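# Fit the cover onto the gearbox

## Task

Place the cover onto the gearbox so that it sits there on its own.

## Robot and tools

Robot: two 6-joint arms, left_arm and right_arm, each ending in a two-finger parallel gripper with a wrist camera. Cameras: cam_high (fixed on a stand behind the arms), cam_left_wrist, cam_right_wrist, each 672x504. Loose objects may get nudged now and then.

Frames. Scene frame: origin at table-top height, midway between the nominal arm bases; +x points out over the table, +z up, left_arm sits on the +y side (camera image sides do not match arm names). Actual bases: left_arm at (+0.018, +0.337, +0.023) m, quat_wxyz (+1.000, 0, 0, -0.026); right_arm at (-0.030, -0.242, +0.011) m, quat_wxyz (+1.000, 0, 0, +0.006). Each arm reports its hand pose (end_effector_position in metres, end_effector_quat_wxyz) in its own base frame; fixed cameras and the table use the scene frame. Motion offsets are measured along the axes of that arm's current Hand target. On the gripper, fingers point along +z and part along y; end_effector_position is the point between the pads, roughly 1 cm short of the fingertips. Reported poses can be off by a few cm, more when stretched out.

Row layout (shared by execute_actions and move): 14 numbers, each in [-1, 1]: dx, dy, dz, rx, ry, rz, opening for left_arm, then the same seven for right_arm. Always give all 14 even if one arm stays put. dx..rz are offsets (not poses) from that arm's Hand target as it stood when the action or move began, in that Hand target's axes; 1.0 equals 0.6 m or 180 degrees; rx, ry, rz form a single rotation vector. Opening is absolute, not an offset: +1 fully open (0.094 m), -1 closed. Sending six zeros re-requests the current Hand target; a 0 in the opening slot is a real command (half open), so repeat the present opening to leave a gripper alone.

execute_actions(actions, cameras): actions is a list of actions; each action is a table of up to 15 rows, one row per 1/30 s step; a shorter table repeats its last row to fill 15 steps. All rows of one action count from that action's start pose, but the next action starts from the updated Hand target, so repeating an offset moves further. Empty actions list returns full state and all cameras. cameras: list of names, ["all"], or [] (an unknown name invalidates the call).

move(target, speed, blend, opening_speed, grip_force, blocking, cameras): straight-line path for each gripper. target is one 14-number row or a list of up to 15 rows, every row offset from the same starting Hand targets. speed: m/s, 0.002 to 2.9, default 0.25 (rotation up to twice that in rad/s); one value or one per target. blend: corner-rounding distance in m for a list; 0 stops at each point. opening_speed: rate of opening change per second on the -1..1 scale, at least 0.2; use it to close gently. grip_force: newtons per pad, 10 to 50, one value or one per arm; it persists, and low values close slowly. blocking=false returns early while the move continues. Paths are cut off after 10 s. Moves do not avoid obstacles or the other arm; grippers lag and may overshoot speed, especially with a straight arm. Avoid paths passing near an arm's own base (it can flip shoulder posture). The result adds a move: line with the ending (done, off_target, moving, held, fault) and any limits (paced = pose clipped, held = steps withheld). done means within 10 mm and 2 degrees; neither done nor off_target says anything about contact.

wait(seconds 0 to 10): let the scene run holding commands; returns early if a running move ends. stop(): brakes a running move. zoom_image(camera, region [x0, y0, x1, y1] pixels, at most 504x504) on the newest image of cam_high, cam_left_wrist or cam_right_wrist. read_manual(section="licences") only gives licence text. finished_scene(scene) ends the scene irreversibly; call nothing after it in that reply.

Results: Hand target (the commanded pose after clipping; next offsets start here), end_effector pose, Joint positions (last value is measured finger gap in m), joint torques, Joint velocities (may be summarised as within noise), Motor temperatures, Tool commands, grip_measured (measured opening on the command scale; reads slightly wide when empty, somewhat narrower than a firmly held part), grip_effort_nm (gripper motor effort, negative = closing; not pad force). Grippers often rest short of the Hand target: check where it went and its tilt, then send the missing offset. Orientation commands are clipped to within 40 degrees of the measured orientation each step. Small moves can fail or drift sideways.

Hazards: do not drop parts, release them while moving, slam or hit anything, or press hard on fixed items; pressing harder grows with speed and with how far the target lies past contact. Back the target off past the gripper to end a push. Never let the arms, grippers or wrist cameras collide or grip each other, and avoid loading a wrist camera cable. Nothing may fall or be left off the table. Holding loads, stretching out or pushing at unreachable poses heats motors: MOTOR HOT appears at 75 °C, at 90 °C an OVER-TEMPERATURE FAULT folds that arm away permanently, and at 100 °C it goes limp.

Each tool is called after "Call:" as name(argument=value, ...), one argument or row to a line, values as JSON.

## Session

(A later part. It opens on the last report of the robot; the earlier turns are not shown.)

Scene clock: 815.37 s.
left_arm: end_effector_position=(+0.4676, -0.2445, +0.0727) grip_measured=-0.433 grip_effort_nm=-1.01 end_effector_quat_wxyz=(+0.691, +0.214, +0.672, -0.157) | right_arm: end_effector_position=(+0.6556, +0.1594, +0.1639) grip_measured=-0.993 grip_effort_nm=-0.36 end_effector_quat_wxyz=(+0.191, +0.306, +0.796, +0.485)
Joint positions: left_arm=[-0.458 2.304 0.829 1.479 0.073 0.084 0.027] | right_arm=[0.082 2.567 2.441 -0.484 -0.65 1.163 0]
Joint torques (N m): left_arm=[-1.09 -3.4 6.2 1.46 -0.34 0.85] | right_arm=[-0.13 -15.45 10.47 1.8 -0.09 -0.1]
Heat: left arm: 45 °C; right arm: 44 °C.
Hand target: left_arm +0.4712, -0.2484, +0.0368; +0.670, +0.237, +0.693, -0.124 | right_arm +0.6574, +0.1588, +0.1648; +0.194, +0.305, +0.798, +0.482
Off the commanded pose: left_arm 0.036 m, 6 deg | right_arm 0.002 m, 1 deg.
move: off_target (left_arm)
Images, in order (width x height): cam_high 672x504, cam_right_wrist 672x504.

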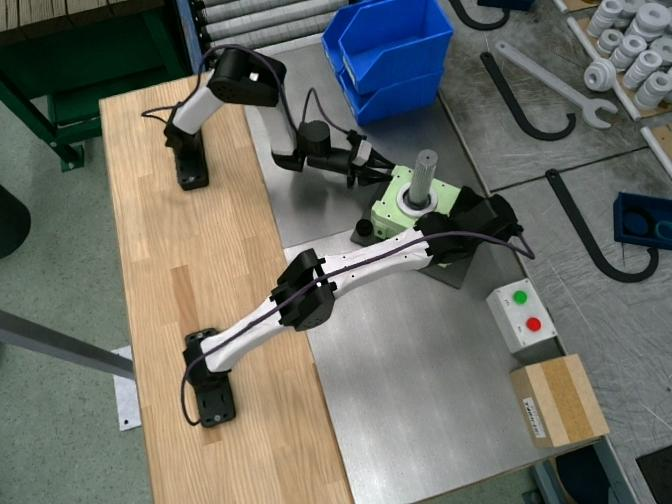

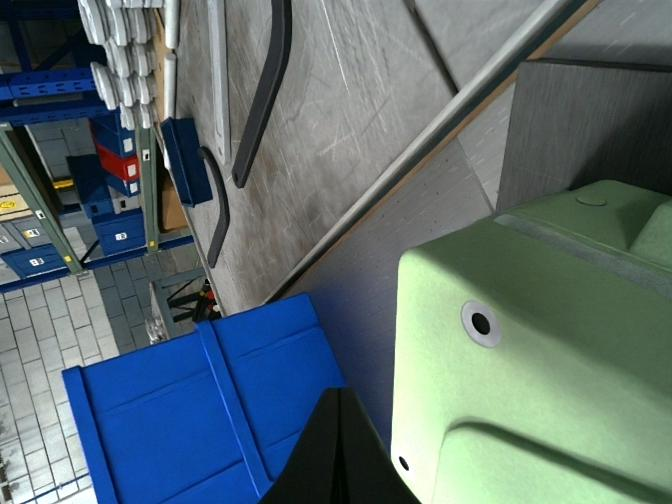

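Call:
move(
  target=[0,0,0,0,0,0,-0.6,-0.0157,-0.0668,0.0347,0,0,0,-1],
  speed=0.05,
  cameras=["cam_high","cam_right_wrist"],
)

Call:
zoom_image(
  camera="cam_right_wrist",
  region=[400, 200, 600, 350],
)

Scene clock: 817.87 s.
left_arm: end_effector_position=(+0.4676, -0.2445, +0.0727) grip_measured=-0.433 grip_effort_nm=-1.01 end_effector_quat_wxyz=(+0.691, +0.214, +0.672, -0.157) | right_arm: end_effector_position=(+0.6640, +0.1561, +0.1315) grip_measured=-0.993 grip_effort_nm=-0.36 end_effector_quat_wxyz=(+0.197, +0.302, +0.796, +0.486)
Joint positions: left_arm=[-0.458 2.304 0.829 1.479 0.073 0.084 0.027] | right_arm=[0.076 2.603 2.374 -0.374 -0.651 1.152 0]
Joint torques (N m): left_arm=[-1.17 -3.38 6.2 1.45 -0.34 0.84] | right_arm=[-0.68 -15.39 7.02 2.07 -0.2 -0.11]
Heat: left arm: 45 °C; right arm: 45 °C.
Hand target: left_arm +0.4712, -0.2484, +0.0368; +0.670, +0.237, +0.693, -0.124 | right_arm +0.6649, +0.1520, +0.1197; +0.194, +0.305, +0.798, +0.482
Off the commanded pose: left_arm 0.036 m, 6 deg | right_arm 0.012 m, 1 deg.
move: off_target (left_arm, right_arm)
Images, in order (width x height): cam_high 672x504, cam_right_wrist 672x504.

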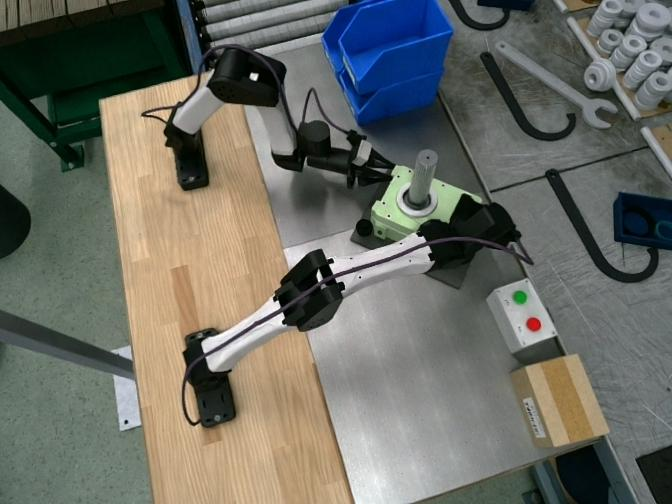

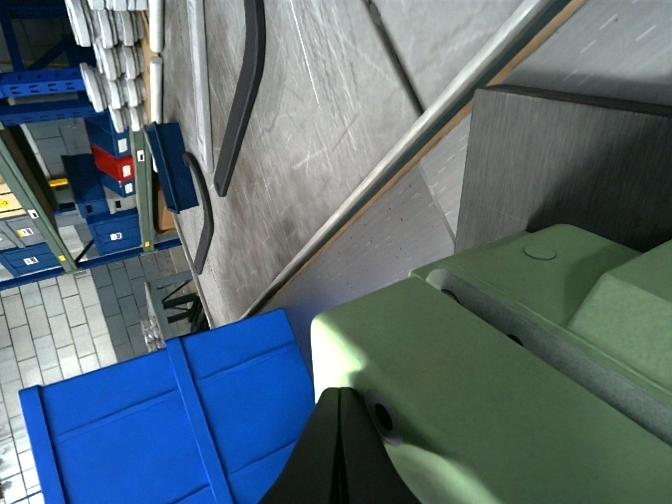

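Scaled by 2.520 from the camera's 672x504 image, which has a finer 960x720 frame.

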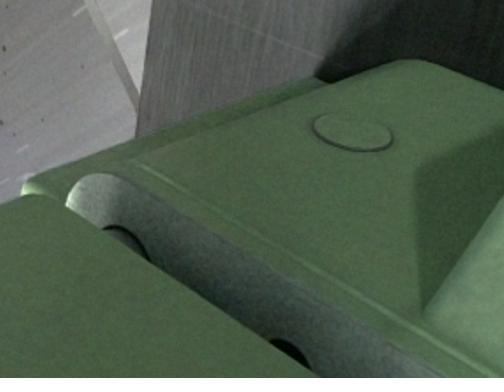

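Call:
zoom_image(
  camera="cam_right_wrist",
  region=[300, 210, 500, 360],
)

Call:
zoom_image(
  camera="cam_right_wrist",
  region=[400, 250, 480, 310],
)

Scaled by 2.520 from the camera's 672x504 image, which has a finer 960x720 frame.

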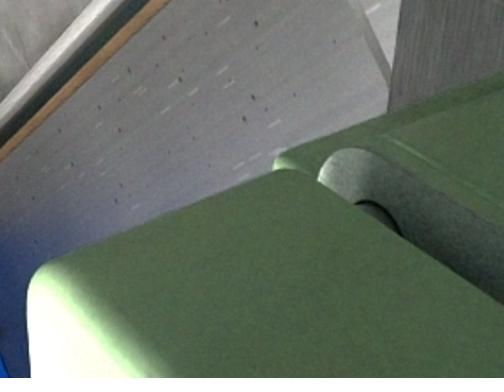

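Scaled by 6.300 from the camera's 672x504 image, which has a finer 960x720 frame.

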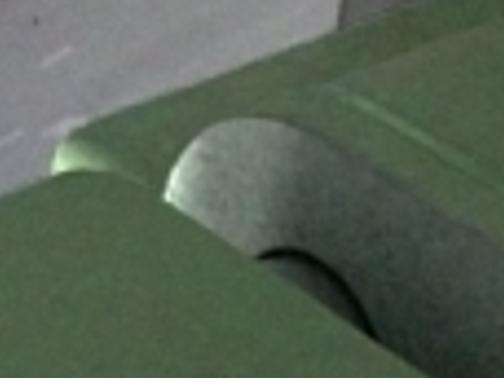

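Call:
zoom_image(
  camera="cam_high",
  region=[360, 195, 410, 245],
)

Call:
zoom_image(
  camera="cam_high",
  region=[375, 140, 475, 215],
)

Scaled by 10.080 from the camera's 672x504 image, which has a finer 960x720 frame.

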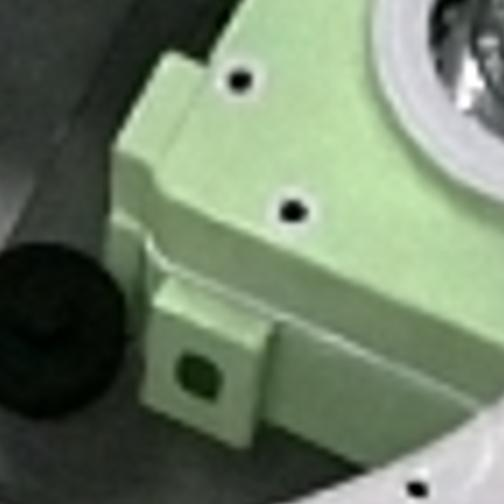

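Scaled by 5.040 from the camera's 672x504 image, which has a finer 960x720 frame.

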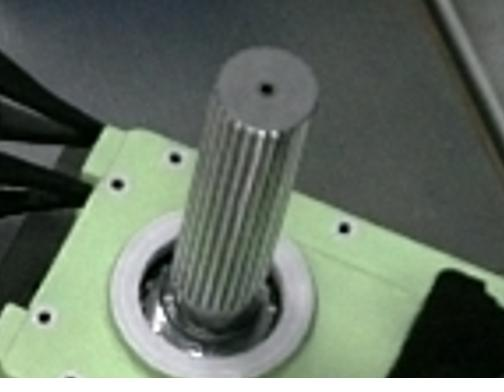

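Call:
move(
  target=[
    [-0.058,0.0112,-0.0127,0,0,0,-0.6,0,0,0,0,0,0,-1],
    [-0.058,0.0112,-0.0127,0,0,0,-0.2,0,0,0,0,0,0,-1],
  ],
  speed=0.05,
  opening_speed=0.5,
  cameras=["cam_high","cam_left_wrist","cam_right_wrist"],
)

Scene clock: 826.63 s.
left_arm: end_effector_position=(+0.4684, -0.2413, +0.0759) grip_measured=-0.202 grip_effort_nm=0.13 end_effector_quat_wxyz=(+0.681, +0.224, +0.683, -0.136) | right_arm: end_effector_position=(+0.6640, +0.1561, +0.1316) grip_measured=-0.993 grip_effort_nm=-0.35 end_effector_quat_wxyz=(+0.198, +0.302, +0.796, +0.486)
Joint positions: left_arm=[-0.457 2.25 0.818 1.397 0.057 0.123 0.037] | right_arm=[0.076 2.603 2.374 -0.373 -0.651 1.152 0]
Joint torques (N m): left_arm=[-0.85 -11 4.51 1.24 -0.15 0.37] | right_arm=[-0.7 -15.38 7.01 2.06 -0.19 -0.11]
Heat: left arm: 45 °C; right arm: 48 °C.
Hand target: left_arm +0.4676, -0.2445, +0.0727; +0.670, +0.237, +0.693, -0.124 | right_arm +0.6650, +0.1520, +0.1198; +0.194, +0.305, +0.798, +0.482
Off the commanded pose: left_arm 0.005 m, 3 deg | right_arm 0.013 m, 1 deg.
move: off_target (left_arm, right_arm); target 2's new opening was sent with left_arm's hand 0.002 m and 4 deg from that target

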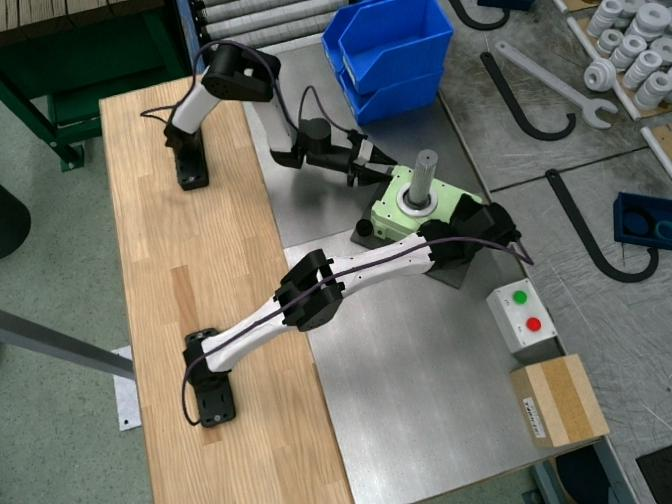

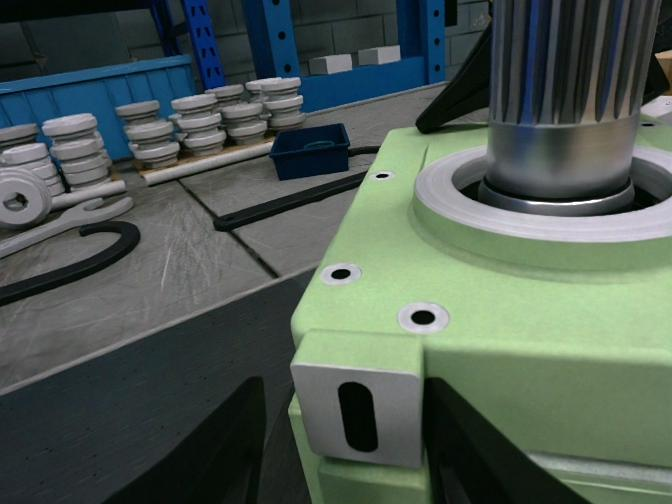

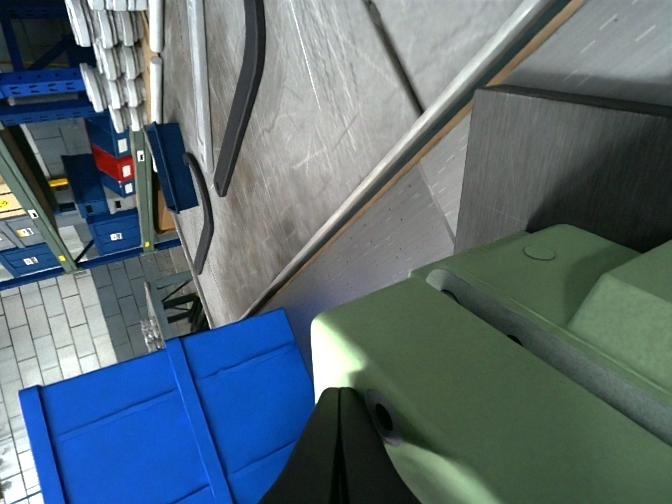

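Call:
zoom_image(
  camera="cam_left_wrist",
  region=[270, 320, 470, 504],
)

Call:
zoom_image(
  camera="cam_left_wrist",
  region=[470, 340, 672, 504],
)

Scaled by 2.520 from the camera's 672x504 image, which has a finer 960x720 frame.

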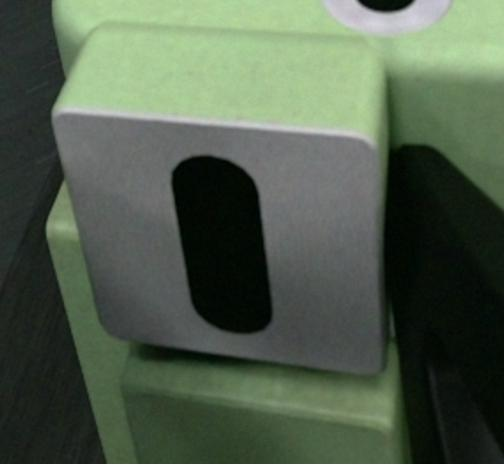

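Scaled by 2.495 from the camera's 672x504 image, which has a finer 960x720 frame.

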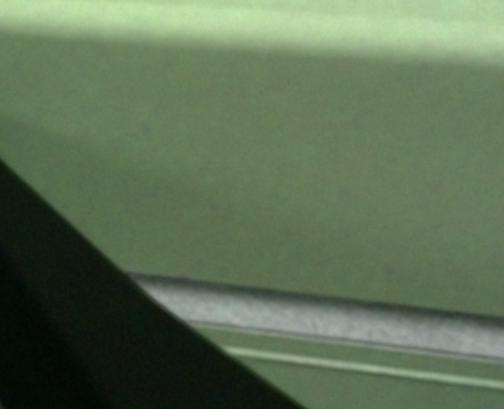

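Call:
move(
  target=[-0.0022,0.0258,-0.1488,0,0,0,-0.2,0,0,0,0,0,0,-1],
  speed=0.08,
  cameras=["cam_high","cam_left_wrist"],
)

Call:
zoom_image(
  camera="cam_left_wrist",
  region=[200, 180, 500, 405],
)

Scene clock: 831.20 s.
left_arm: end_effector_position=(+0.3960, -0.1879, +0.0534) grip_measured=-0.202 grip_effort_nm=0.11 end_effector_quat_wxyz=(+0.633, +0.237, +0.727, -0.125) | right_arm: end_effector_position=(+0.6640, +0.1561, +0.1316) grip_measured=-0.993 grip_effort_nm=-0.36 end_effector_quat_wxyz=(+0.198, +0.302, +0.796, +0.486)
Joint positions: left_arm=[-0.4 2.085 0.452 1.463 0.109 0.139 0.038] | right_arm=[0.076 2.603 2.374 -0.373 -0.651 1.152 0]
Joint torques (N m): left_arm=[0.58 -9.88 2.48 2.49 0.04 0.23] | right_arm=[-0.7 -15.36 7.04 2.06 -0.19 -0.11]
Motor temperatures (°C): left_arm=[21 34 42 45 23 23 23] | right_arm=[22 49 34 39 20 18 20]
Heat: left arm: 45 °C; right arm: 49 °C.
Hand target: left_arm +0.3978, -0.1877, +0.0827; +0.670, +0.237, +0.693, -0.124 | right_arm +0.6650, +0.1520, +0.1198; +0.194, +0.305, +0.798, +0.482
Off the commanded pose: left_arm 0.029 m, 6 deg | right_arm 0.013 m, 1 deg.
move: off_target (left_arm, right_arm)
Images, in order (width x height): cam_high 672x504, cam_left_wrist 672x504.

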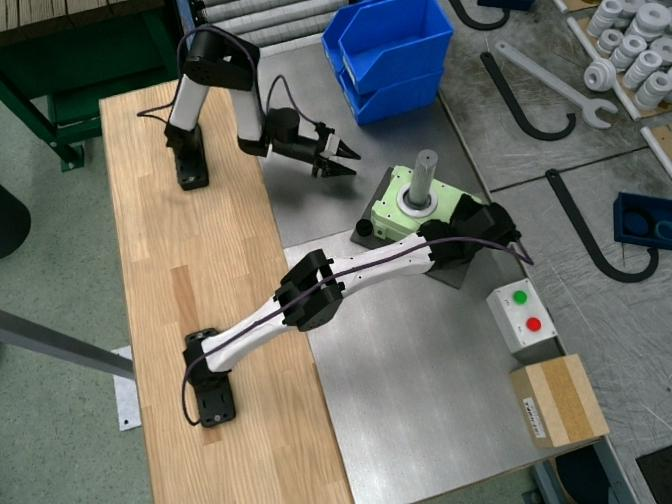

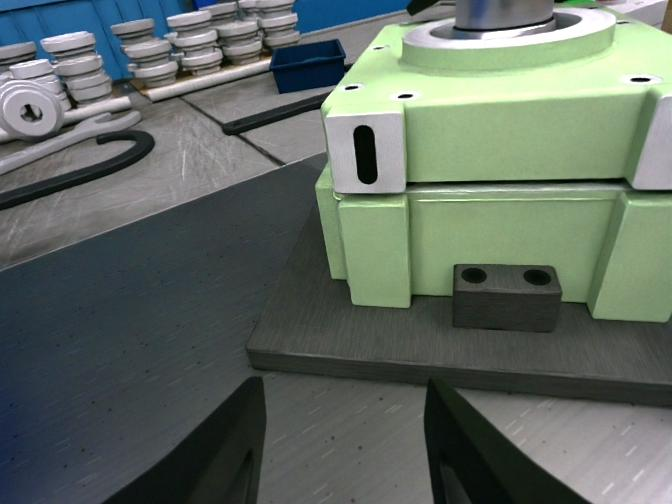

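Scaled by 1.680 from the camera's 672x504 image, which has a finer 960x720 frame.

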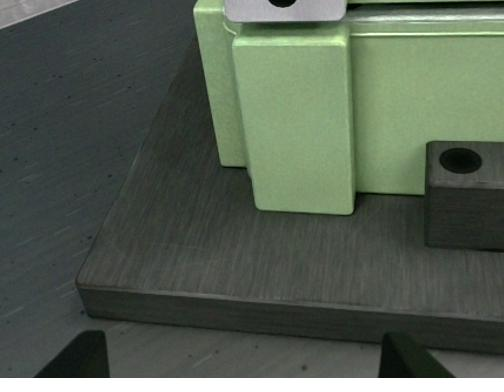

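Call:
zoom_image(
  camera="cam_left_wrist",
  region=[300, 80, 440, 220],
)

Call:
zoom_image(
  camera="cam_left_wrist",
  region=[532, 80, 672, 220],
)

Call:
zoom_image(
  camera="cam_left_wrist",
  region=[400, 150, 640, 230],
)

Scaled by 3.600 from the camera's 672x504 image, which has a finer 960x720 frame.

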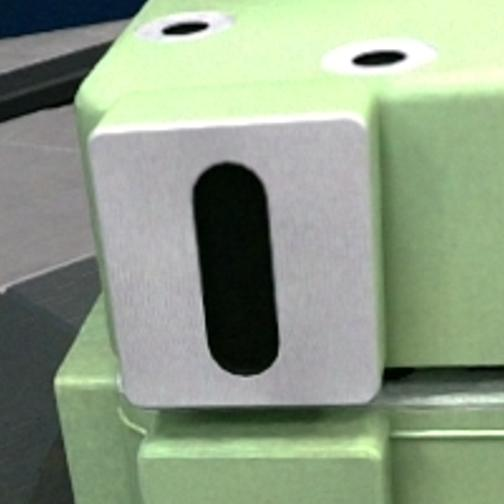

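Scaled by 3.600 from the camera's 672x504 image, which has a finer 960x720 frame.

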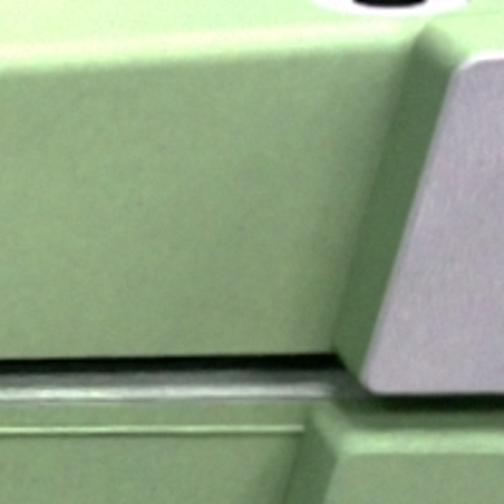

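Scaled by 2.100 from the camera's 672x504 image, which has a finer 960x720 frame.

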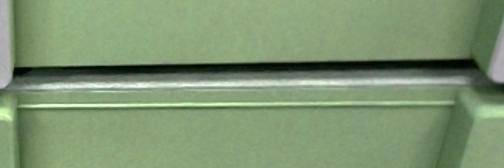

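Call:
move(
  target=[0,0,0,0,0,0,-0.2,0.0015,-0.0858,0.0444,0,0,0,-1],
  speed=0.05,
  cameras=["cam_right_wrist","cam_left_wrist"],
)

Call:
zoom_image(
  camera="cam_right_wrist",
  region=[400, 220, 520, 310],
)

Call:
zoom_image(
  camera="cam_left_wrist",
  region=[400, 150, 640, 230],
)

Scene clock: 836.70 s.
left_arm: end_effector_position=(+0.3959, -0.1880, +0.0534) grip_measured=-0.202 grip_effort_nm=0.11 end_effector_quat_wxyz=(+0.633, +0.238, +0.726, -0.125) | right_arm: end_effector_position=(+0.6649, +0.1578, +0.1255) grip_measured=-0.993 grip_effort_nm=-0.35 end_effector_quat_wxyz=(+0.218, +0.271, +0.781, +0.519)
Joint positions: left_arm=[-0.4 2.085 0.452 1.463 0.11 0.14 0.038] | right_arm=[0.067 2.575 2.213 -0.141 -0.707 1.166 0]
Joint torques (N m): left_arm=[0.57 -9.96 2.47 2.49 0.05 0.23] | right_arm=[-0.09 -10.88 3.96 1.83 0.42 -0.3]
Heat: left arm: 46 °C; right arm: 50 °C.
Hand target: left_arm +0.3978, -0.1877, +0.0827; +0.670, +0.237, +0.693, -0.124 | right_arm +0.6650, +0.1521, +0.0618; +0.194, +0.305, +0.798, +0.482
Off the commanded pose: left_arm 0.029 m, 6 deg | right_arm 0.064 m, 7 deg.
move: off_target (left_arm, right_arm)
Images, in order (width x height): cam_left_wrist 672x504, cam_right_wrist 672x504.

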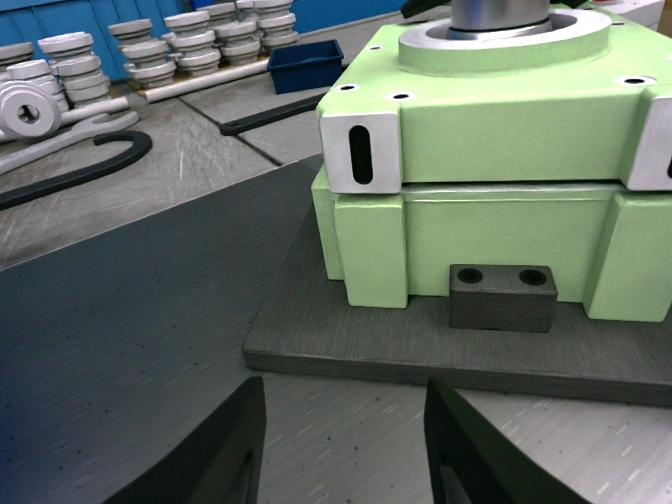

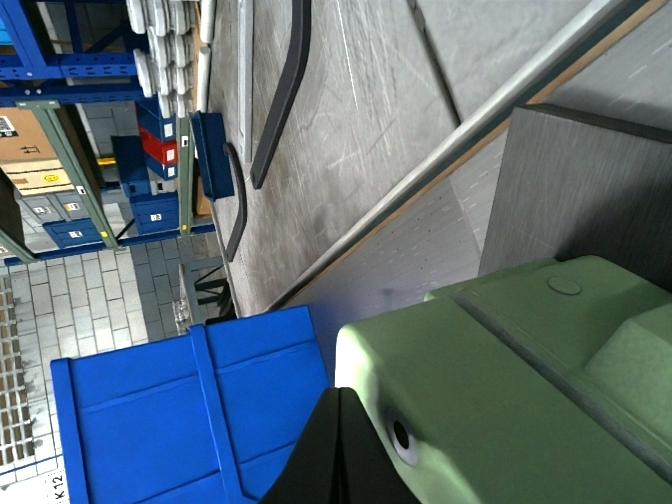

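Scaled by 4.200 from the camera's 672x504 image, which has a finer 960x720 frame.

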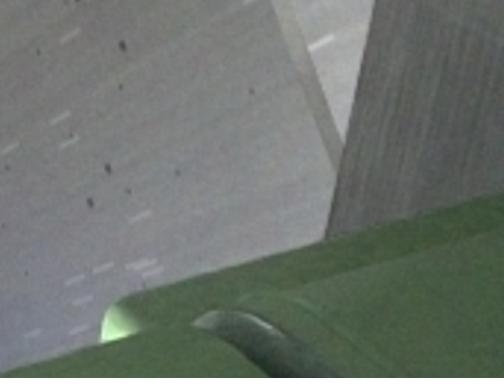

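Scaled by 2.100 from the camera's 672x504 image, which has a finer 960x720 frame.

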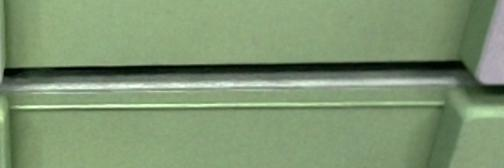

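Call:
zoom_image(
  camera="cam_right_wrist",
  region=[420, 270, 672, 470],
)

Call:
zoom_image(
  camera="cam_left_wrist",
  region=[300, 80, 440, 220],
)

Scaled by 2.000 from the camera's 672x504 image, which has a finer 960x720 frame.

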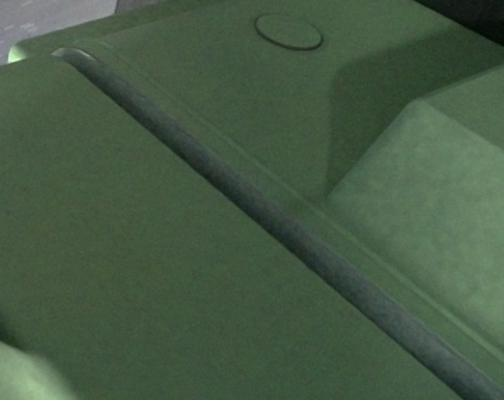

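Scaled by 3.600 from the camera's 672x504 image, which has a finer 960x720 frame.

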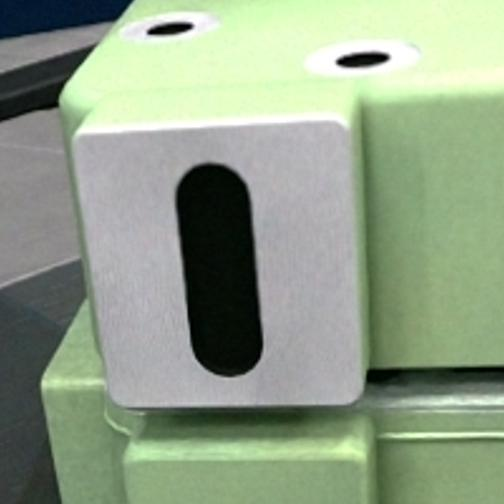

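Call:
move(
  target=[
    [-0.131,-0.0217,-0.0397,0.02,0.04,-0.01,-1,0,0,0,0,0,0,-1],
    [-0.1493,-0.141,0.0862,0.0613,0.1283,-0.0309,-1,0,0,0,0,0,0,-1],
    [-0.1247,-0.1752,0.1435,0.0613,0.1283,-0.0309,-1,0,0,0,0,0,0,-1],
  ],
  speed=0.12,
  blend=[0.03,0.03,0],
  cameras=["cam_high","cam_left_wrist"],
)

Scene clock: 844.10 s.
left_arm: end_effector_position=(+0.4098, -0.3262, +0.1190) grip_measured=-0.992 grip_effort_nm=-0.42 end_effector_quat_wxyz=(+0.465, +0.296, +0.817, -0.172) | right_arm: end_effector_position=(+0.6648, +0.1578, +0.1256) grip_measured=-0.993 grip_effort_nm=-0.35 end_effector_quat_wxyz=(+0.217, +0.271, +0.780, +0.520)
Joint positions: left_arm=[-0.661 1.839 1.091 0.213 0.036 0.015 0] | right_arm=[0.067 2.575 2.213 -0.141 -0.707 1.166 0]
Joint torques (N m): left_arm=[-0.34 -8.27 10.77 1.84 -0.23 -0.09] | right_arm=[-0.06 -10.89 3.82 1.83 0.42 -0.3]
Heat: left arm: 46 °C; right arm: 49 °C.
Hand target: left_arm +0.4198, -0.3321, +0.1351; +0.485, +0.286, +0.808, -0.172 | right_arm +0.6649, +0.1521, +0.0618; +0.194, +0.305, +0.798, +0.482
Off the commanded pose: left_arm 0.020 m, 3 deg | right_arm 0.064 m, 7 deg.
move: off_target (left_arm, right_arm); blend cut to 0.0213 m at target 2
Images, in order (width x height): cam_high 672x504, cam_left_wrist 672x504.

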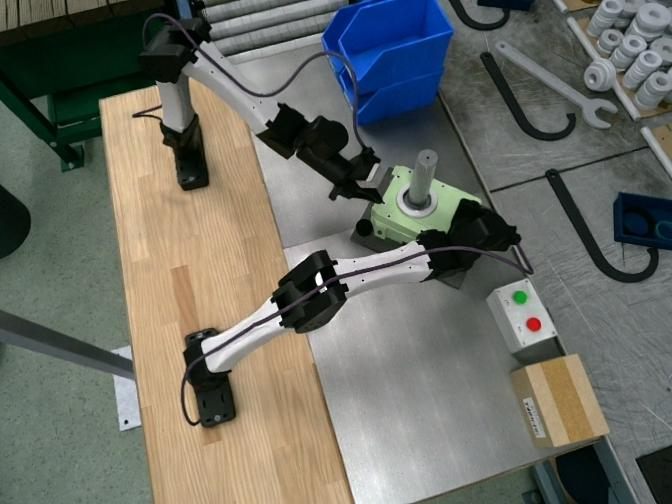

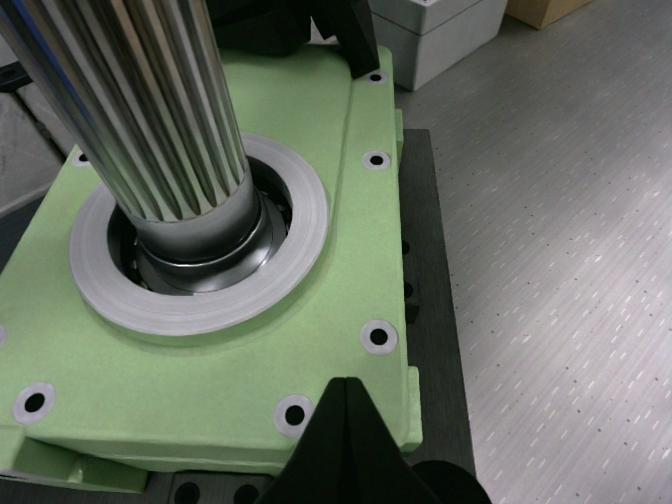

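Call:
move(
  target=[0.1113,0,0.0743,0,0,0,-1,0,0,0,0,0,0,-1],
  speed=0.05,
  cameras=["cam_high","cam_left_wrist","cam_right_wrist"],
)

Call:
zoom_image(
  camera="cam_high",
  region=[360, 195, 410, 245],
)

Call:
zoom_image(
  camera="cam_right_wrist",
  region=[420, 270, 672, 470],
)

Scene clock: 847.07 s.
left_arm: end_effector_position=(+0.4346, -0.3453, +0.0978) grip_measured=-0.992 grip_effort_nm=-0.42 end_effector_quat_wxyz=(+0.529, +0.283, +0.777, -0.192) | right_arm: end_effector_position=(+0.6648, +0.1579, +0.1256) grip_measured=-0.993 grip_effort_nm=-0.35 end_effector_quat_wxyz=(+0.217, +0.271, +0.780, +0.520)
Joint positions: left_arm=[-0.661 2.011 1.066 0.569 0.035 0.013 0] | right_arm=[0.067 2.575 2.213 -0.14 -0.708 1.166 0]
Joint torques (N m): left_arm=[-0.35 -6.32 4.3 1.32 -0.27 -0.01] | right_arm=[-0.09 -10.91 3.84 1.82 0.42 -0.3]
Heat: left arm: 46 °C; right arm: 49 °C.
Hand target: left_arm +0.4260, -0.3371, +0.0552; +0.485, +0.286, +0.808, -0.172 | right_arm +0.6649, +0.1521, +0.0618; +0.194, +0.305, +0.798, +0.482
Off the commanded pose: left_arm 0.044 m, 7 deg | right_arm 0.064 m, 7 deg.
move: off_target (left_arm, right_arm)

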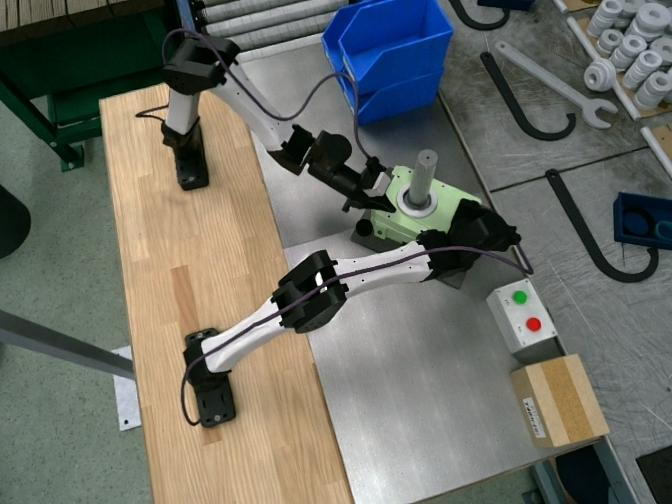

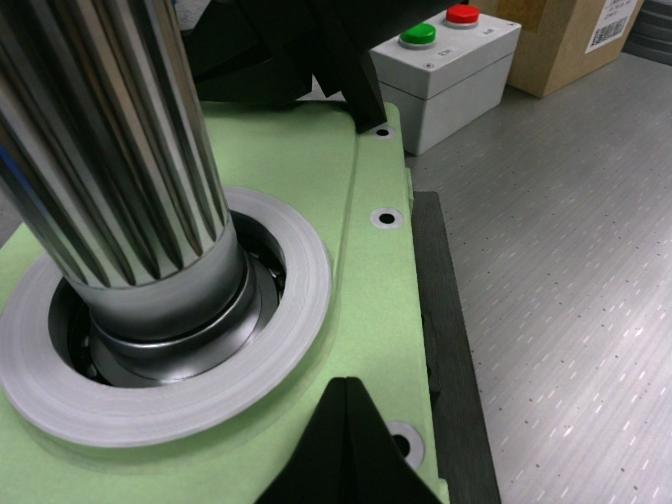

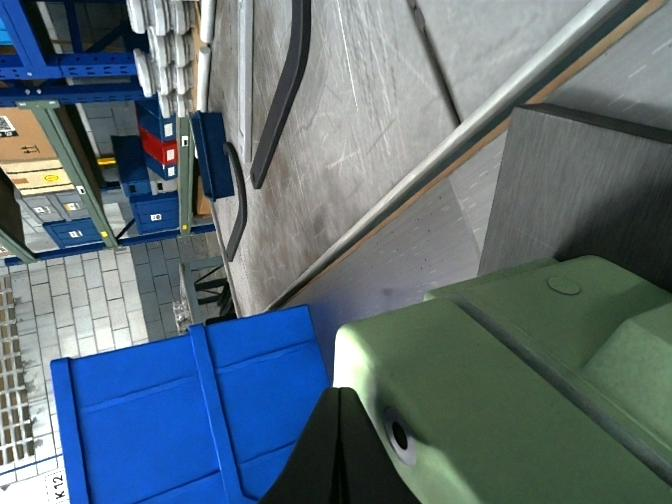

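Scaled by 10.080 from the camera's 672x504 image, which has a finer 960x720 frame.

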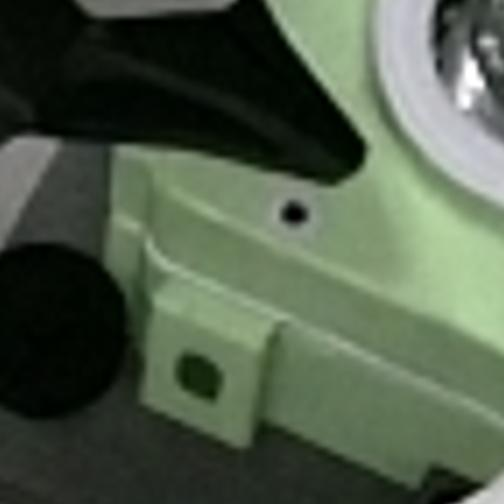

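Scaled by 2.000 from the camera's 672x504 image, which has a finer 960x720 frame.

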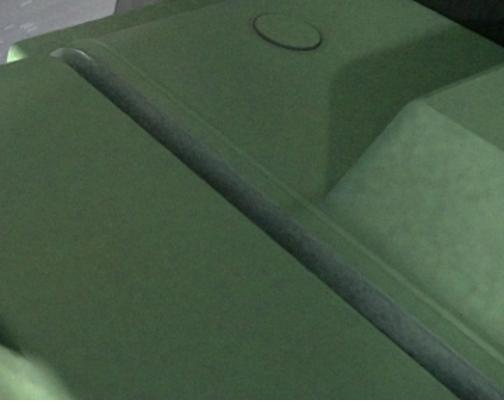

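Call:
move(
  target=[0.0813,0,0.0244,0,0,0,-1,0,0,0,0,0,0,-1],
  speed=0.06,
  cameras=["cam_high","cam_left_wrist"],
)

Call:
zoom_image(
  camera="cam_high",
  region=[360, 195, 410, 245],
)

Scene clock: 849.10 s.
left_arm: end_effector_position=(+0.4330, -0.3441, +0.1003) grip_measured=-0.992 grip_effort_nm=-0.42 end_effector_quat_wxyz=(+0.592, +0.267, +0.730, -0.213) | right_arm: end_effector_position=(+0.6648, +0.1579, +0.1256) grip_measured=-0.993 grip_effort_nm=-0.35 end_effector_quat_wxyz=(+0.217, +0.271, +0.780, +0.520)
Joint positions: left_arm=[-0.661 2.075 0.967 0.898 0.035 0.012 0] | right_arm=[0.067 2.575 2.213 -0.14 -0.708 1.166 0]
Joint torques (N m): left_arm=[-0.29 -3.89 1.73 0.24 -0.27 0.04] | right_arm=[-0.1 -10.93 3.84 1.83 0.43 -0.3]
Heat: left arm: 46 °C; right arm: 49 °C.
Hand target: left_arm +0.4182, -0.3308, +0.0052; +0.485, +0.286, +0.808, -0.172 | right_arm +0.6649, +0.1521, +0.0618; +0.194, +0.305, +0.798, +0.482
Off the commanded pose: left_arm 0.097 m, 16 deg | right_arm 0.064 m, 7 deg.
move: off_target (left_arm, right_arm)
Images, in order (width x height): cam_high 672x504, cam_left_wrist 672x504.

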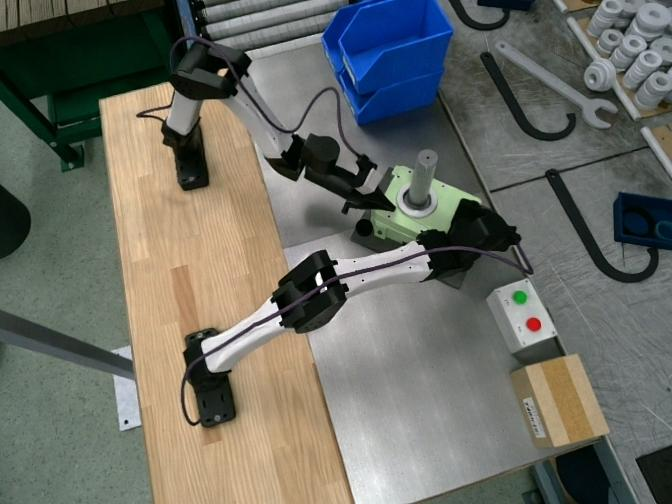

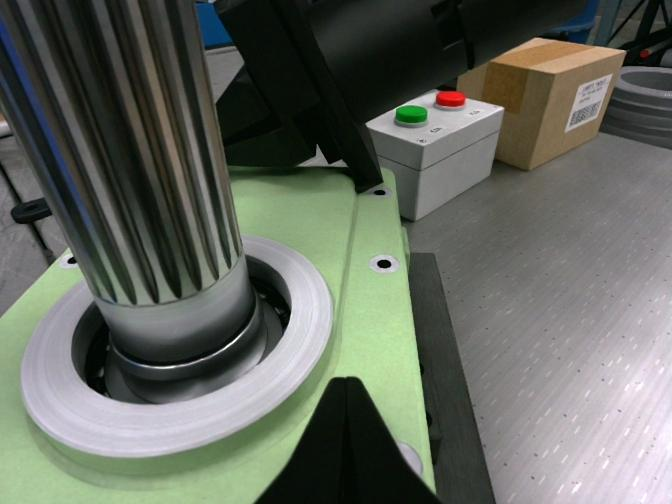

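Scaled by 10.080 from the camera's 672x504 image, which has a finer 960x720 frame.

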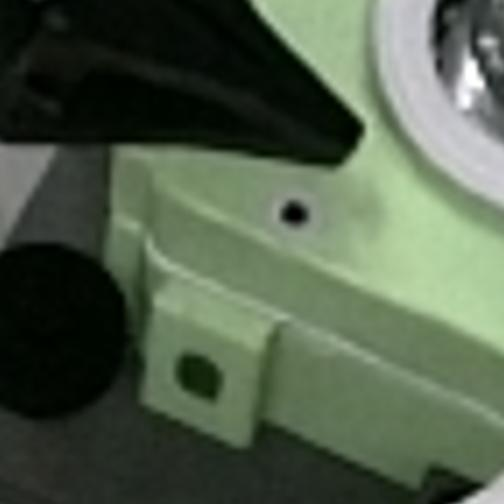

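Call:
move(
  target=[
    [-0.2013,0.0208,-0.1703,0,0,0,-1,0.003,0.1347,-0.1318,0,0,0,-1],
    [-0.134,0.1188,-0.2972,-0.03,-0.06,0.015,-1,0.0338,0.0195,-0.283,-0.1,0,0,-1],
    [-0.0313,0.164,-0.2162,-0.0613,-0.1283,0.0309,-1,0.0352,-0.0518,-0.2462,-0.1407,0,0,-1],
  ],
  speed=0.12,
  blend=[0.03,0.03,0],
  cameras=["all"],
)

Call:
zoom_image(
  camera="cam_right_wrist",
  region=[230, 70, 470, 250],
)

Call:
zoom_image(
  camera="cam_left_wrist",
  region=[300, 80, 672, 300],
)

Call:
zoom_image(
  camera="cam_high",
  region=[355, 150, 495, 270],
)

Scene clock: 856.07 s.
left_arm: end_effector_position=(+0.3937, -0.1898, +0.0681) grip_measured=-0.992 grip_effort_nm=-0.42 end_effector_quat_wxyz=(+0.643, +0.240, +0.715, -0.132) | right_arm: end_effector_position=(+0.5523, +0.0619, +0.1026) grip_measured=-0.993 grip_effort_nm=-0.36 end_effector_quat_wxyz=(+0.254, +0.258, +0.675, +0.643)
Joint positions: left_arm=[-0.4 2.039 0.44 1.459 0.125 0.14 0] | right_arm=[-0.151 2.322 1.228 1.015 -0.978 1.494 0]
Joint torques (N m): left_arm=[0.65 -6.2 3.75 2.45 -0.11 0.22] | right_arm=[-0.76 -12.29 5.65 2.26 -0.14 0.03]
Heat: left arm: 45 °C; right arm: 49 °C.
Hand target: left_arm +0.3981, -0.1877, +0.0827; +0.670, +0.237, +0.693, -0.124 | right_arm +0.5509, +0.0592, +0.1018; +0.256, +0.255, +0.673, +0.645
Off the commanded pose: left_arm 0.015 m, 4 deg | right_arm 0.003 m, 1 deg.
move: off_target (left_arm)

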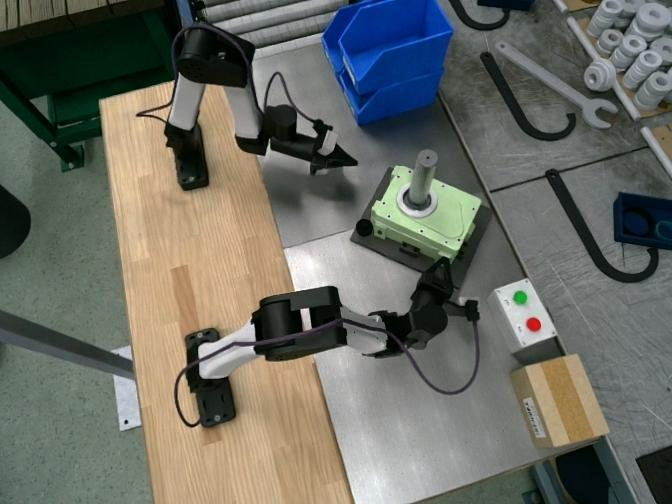

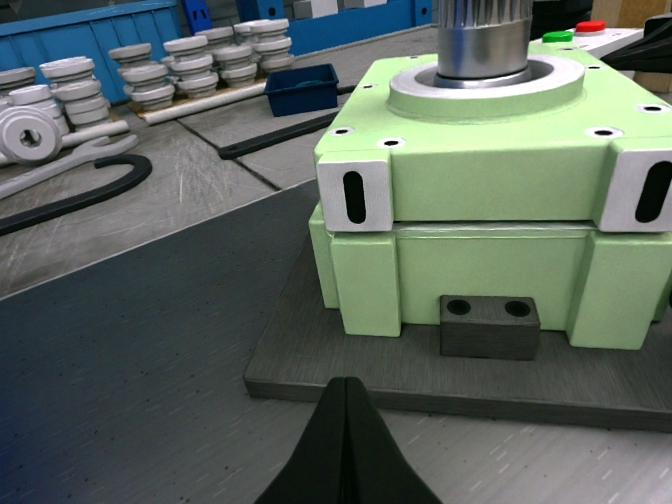

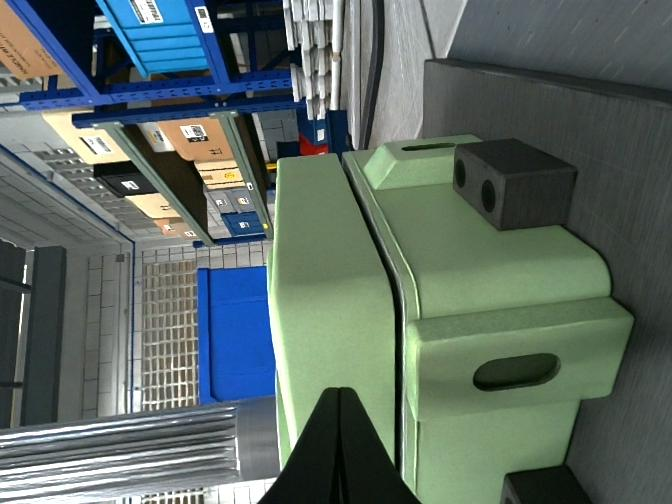

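Scaled by 2.100 from the camera's 672x504 image, which has a finer 960x720 frame.

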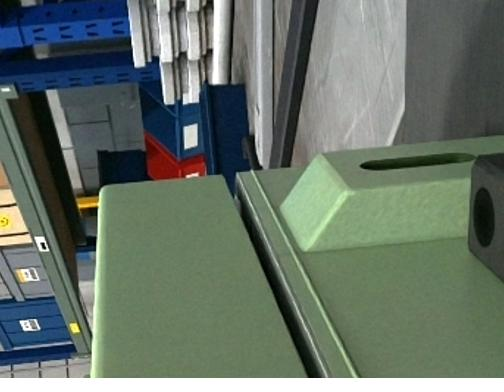

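Scaled by 1.355 from the camera's 672x504 image, which has a finer 960x720 frame.

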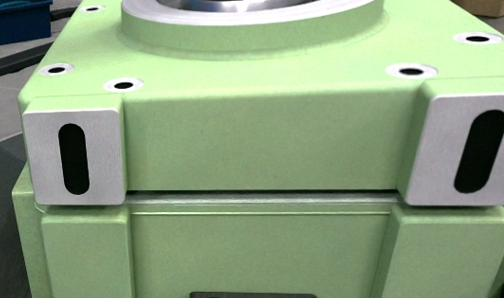

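Scaled by 3.600 from the camera's 672x504 image, which has a finer 960x720 frame.

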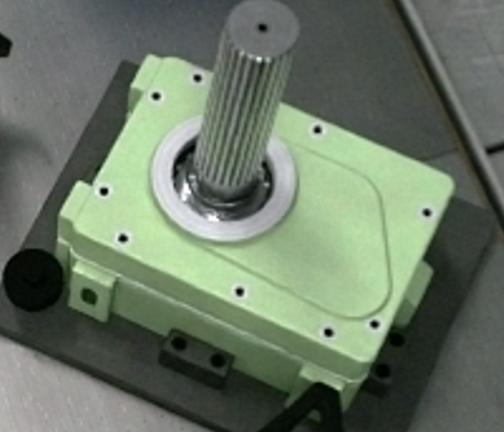

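Call:
zoom_image(
  camera="cam_right_wrist",
  region=[340, 210, 460, 300],
)

Call:
zoom_image(
  camera="cam_right_wrist",
  region=[320, 145, 400, 205],
)

Call:
zoom_image(
  camera="cam_left_wrist",
  region=[380, 190, 500, 260],
)

Call:
zoom_image(
  camera="cam_left_wrist",
  region=[520, 190, 640, 260],
)

Scaled by 4.200 from the camera's 672x504 image, which has a finer 960x720 frame.

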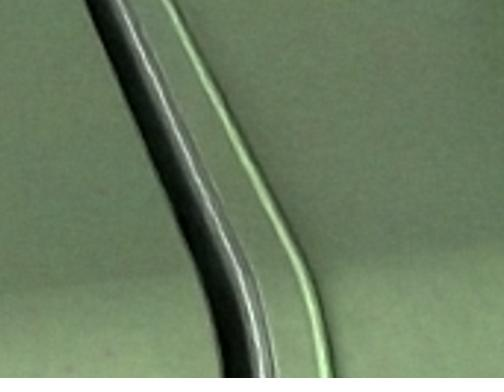

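Scaled by 6.300 from the camera's 672x504 image, which has a finer 960x720 frame.

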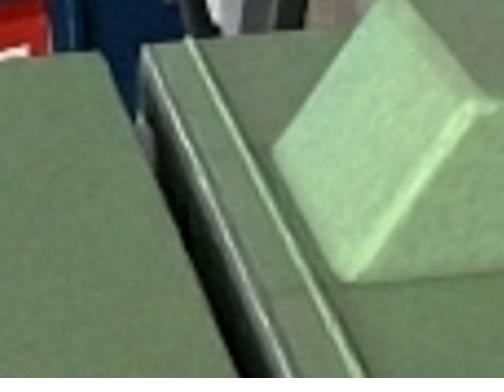

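Scaled by 4.200 from the camera's 672x504 image, which has a finer 960x720 frame.

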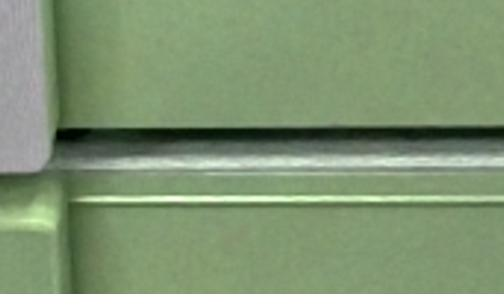

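Scaled by 4.200 from the camera's 672x504 image, which has a finer 960x720 frame.

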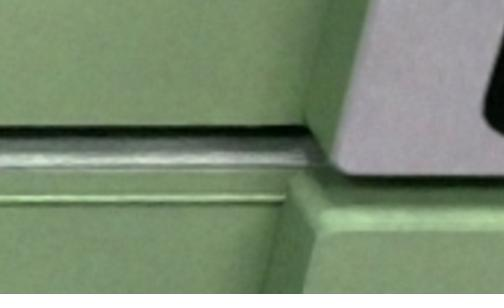

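Call:
move(
  target=[
    [-0.131,-0.0217,-0.0401,0.02,0.04,-0.01,-1,-0.0112,0.0968,0.008,0.05,0,0,-1],
    [-0.1185,-0.031,0.1185,0.0613,0.1283,-0.0309,-1,-0.0197,0.1,0.09,0.1407,0,0,-1],
    [0.0677,-0.0655,0.1612,0.0613,0.1283,-0.0309,-1,-0.0177,-0.0667,0.1028,0.1407,0,0,-1],
  ],
  speed=[0.12,0.12,0.06],
  blend=[0.02,0,0],
  cameras=["all"],
)

Call:
zoom_image(
  camera="cam_high",
  region=[355, 150, 495, 270],
)

Scene clock: 866.33 s.
left_arm: end_effector_position=(+0.4585, -0.2571, +0.0234) grip_measured=-0.992 grip_effort_nm=-0.42 end_effector_quat_wxyz=(+0.464, +0.289, +0.820, -0.169) | right_arm: end_effector_position=(+0.6076, +0.0979, +0.1241) grip_measured=-0.993 grip_effort_nm=-0.35 end_effector_quat_wxyz=(+0.247, +0.252, +0.778, +0.519)
Joint positions: left_arm=[-0.442 2.093 0.993 0.549 0.21 0.118 0] | right_arm=[-0.043 2.3 1.687 0.111 -0.791 1.068 0]
Joint torques (N m): left_arm=[-0.62 -8.55 5.74 2.27 0 -0.03] | right_arm=[0.35 -8.9 4.51 1.12 0.43 -0.11]
Heat: left arm: 47 °C; right arm: 48 °C.
Hand target: left_arm +0.4630, -0.2623, +0.0299; +0.485, +0.286, +0.808, -0.172 | right_arm +0.5998, +0.0961, +0.0598; +0.194, +0.305, +0.798, +0.482
Off the commanded pose: left_arm 0.009 m, 3 deg | right_arm 0.065 m, 10 deg.
move: off_target (left_arm, right_arm)

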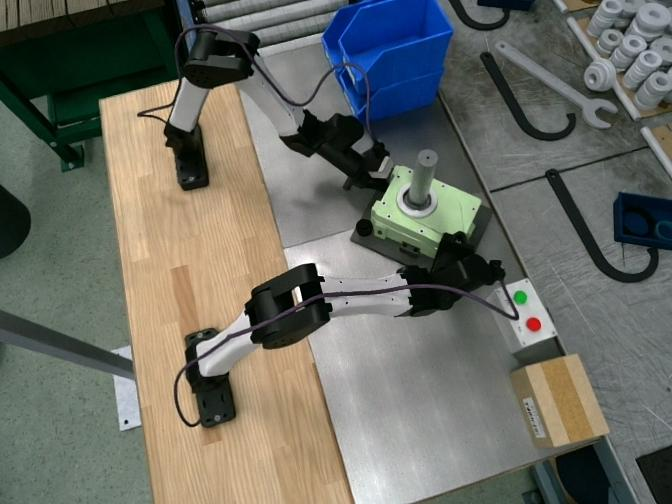

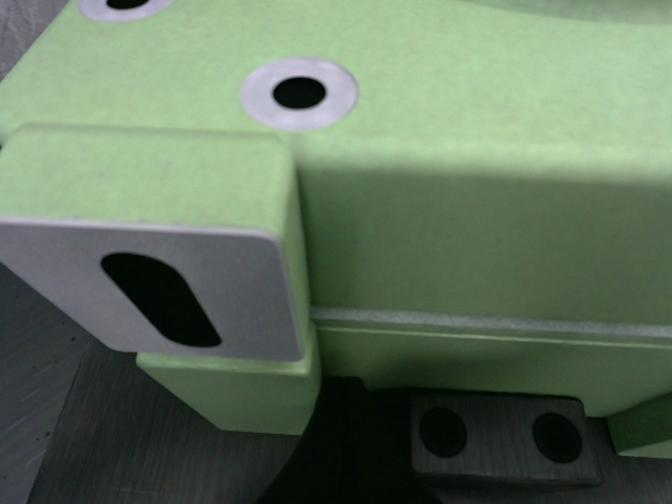

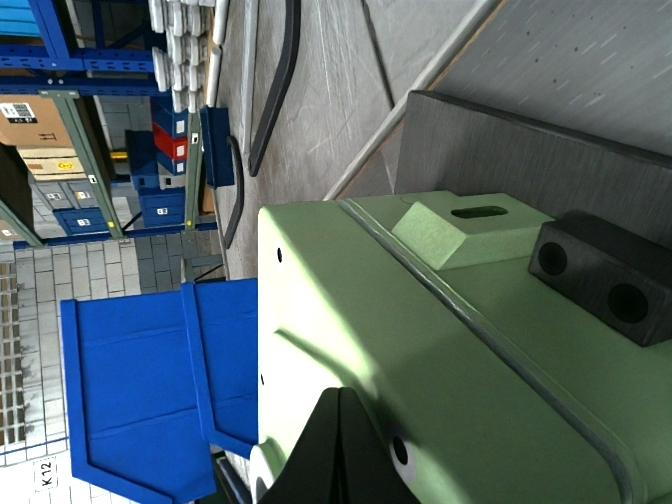

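Scaled by 3.600 from the camera's 672x504 image, which has a finer 960x720 frame.

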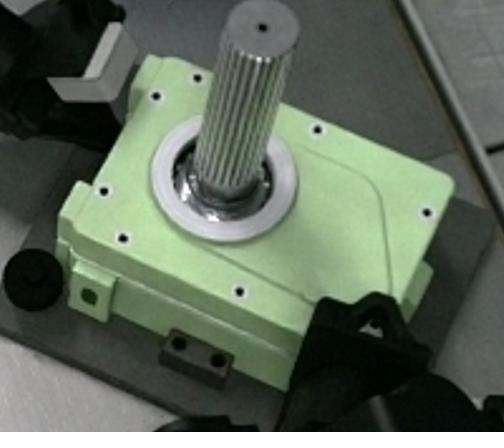

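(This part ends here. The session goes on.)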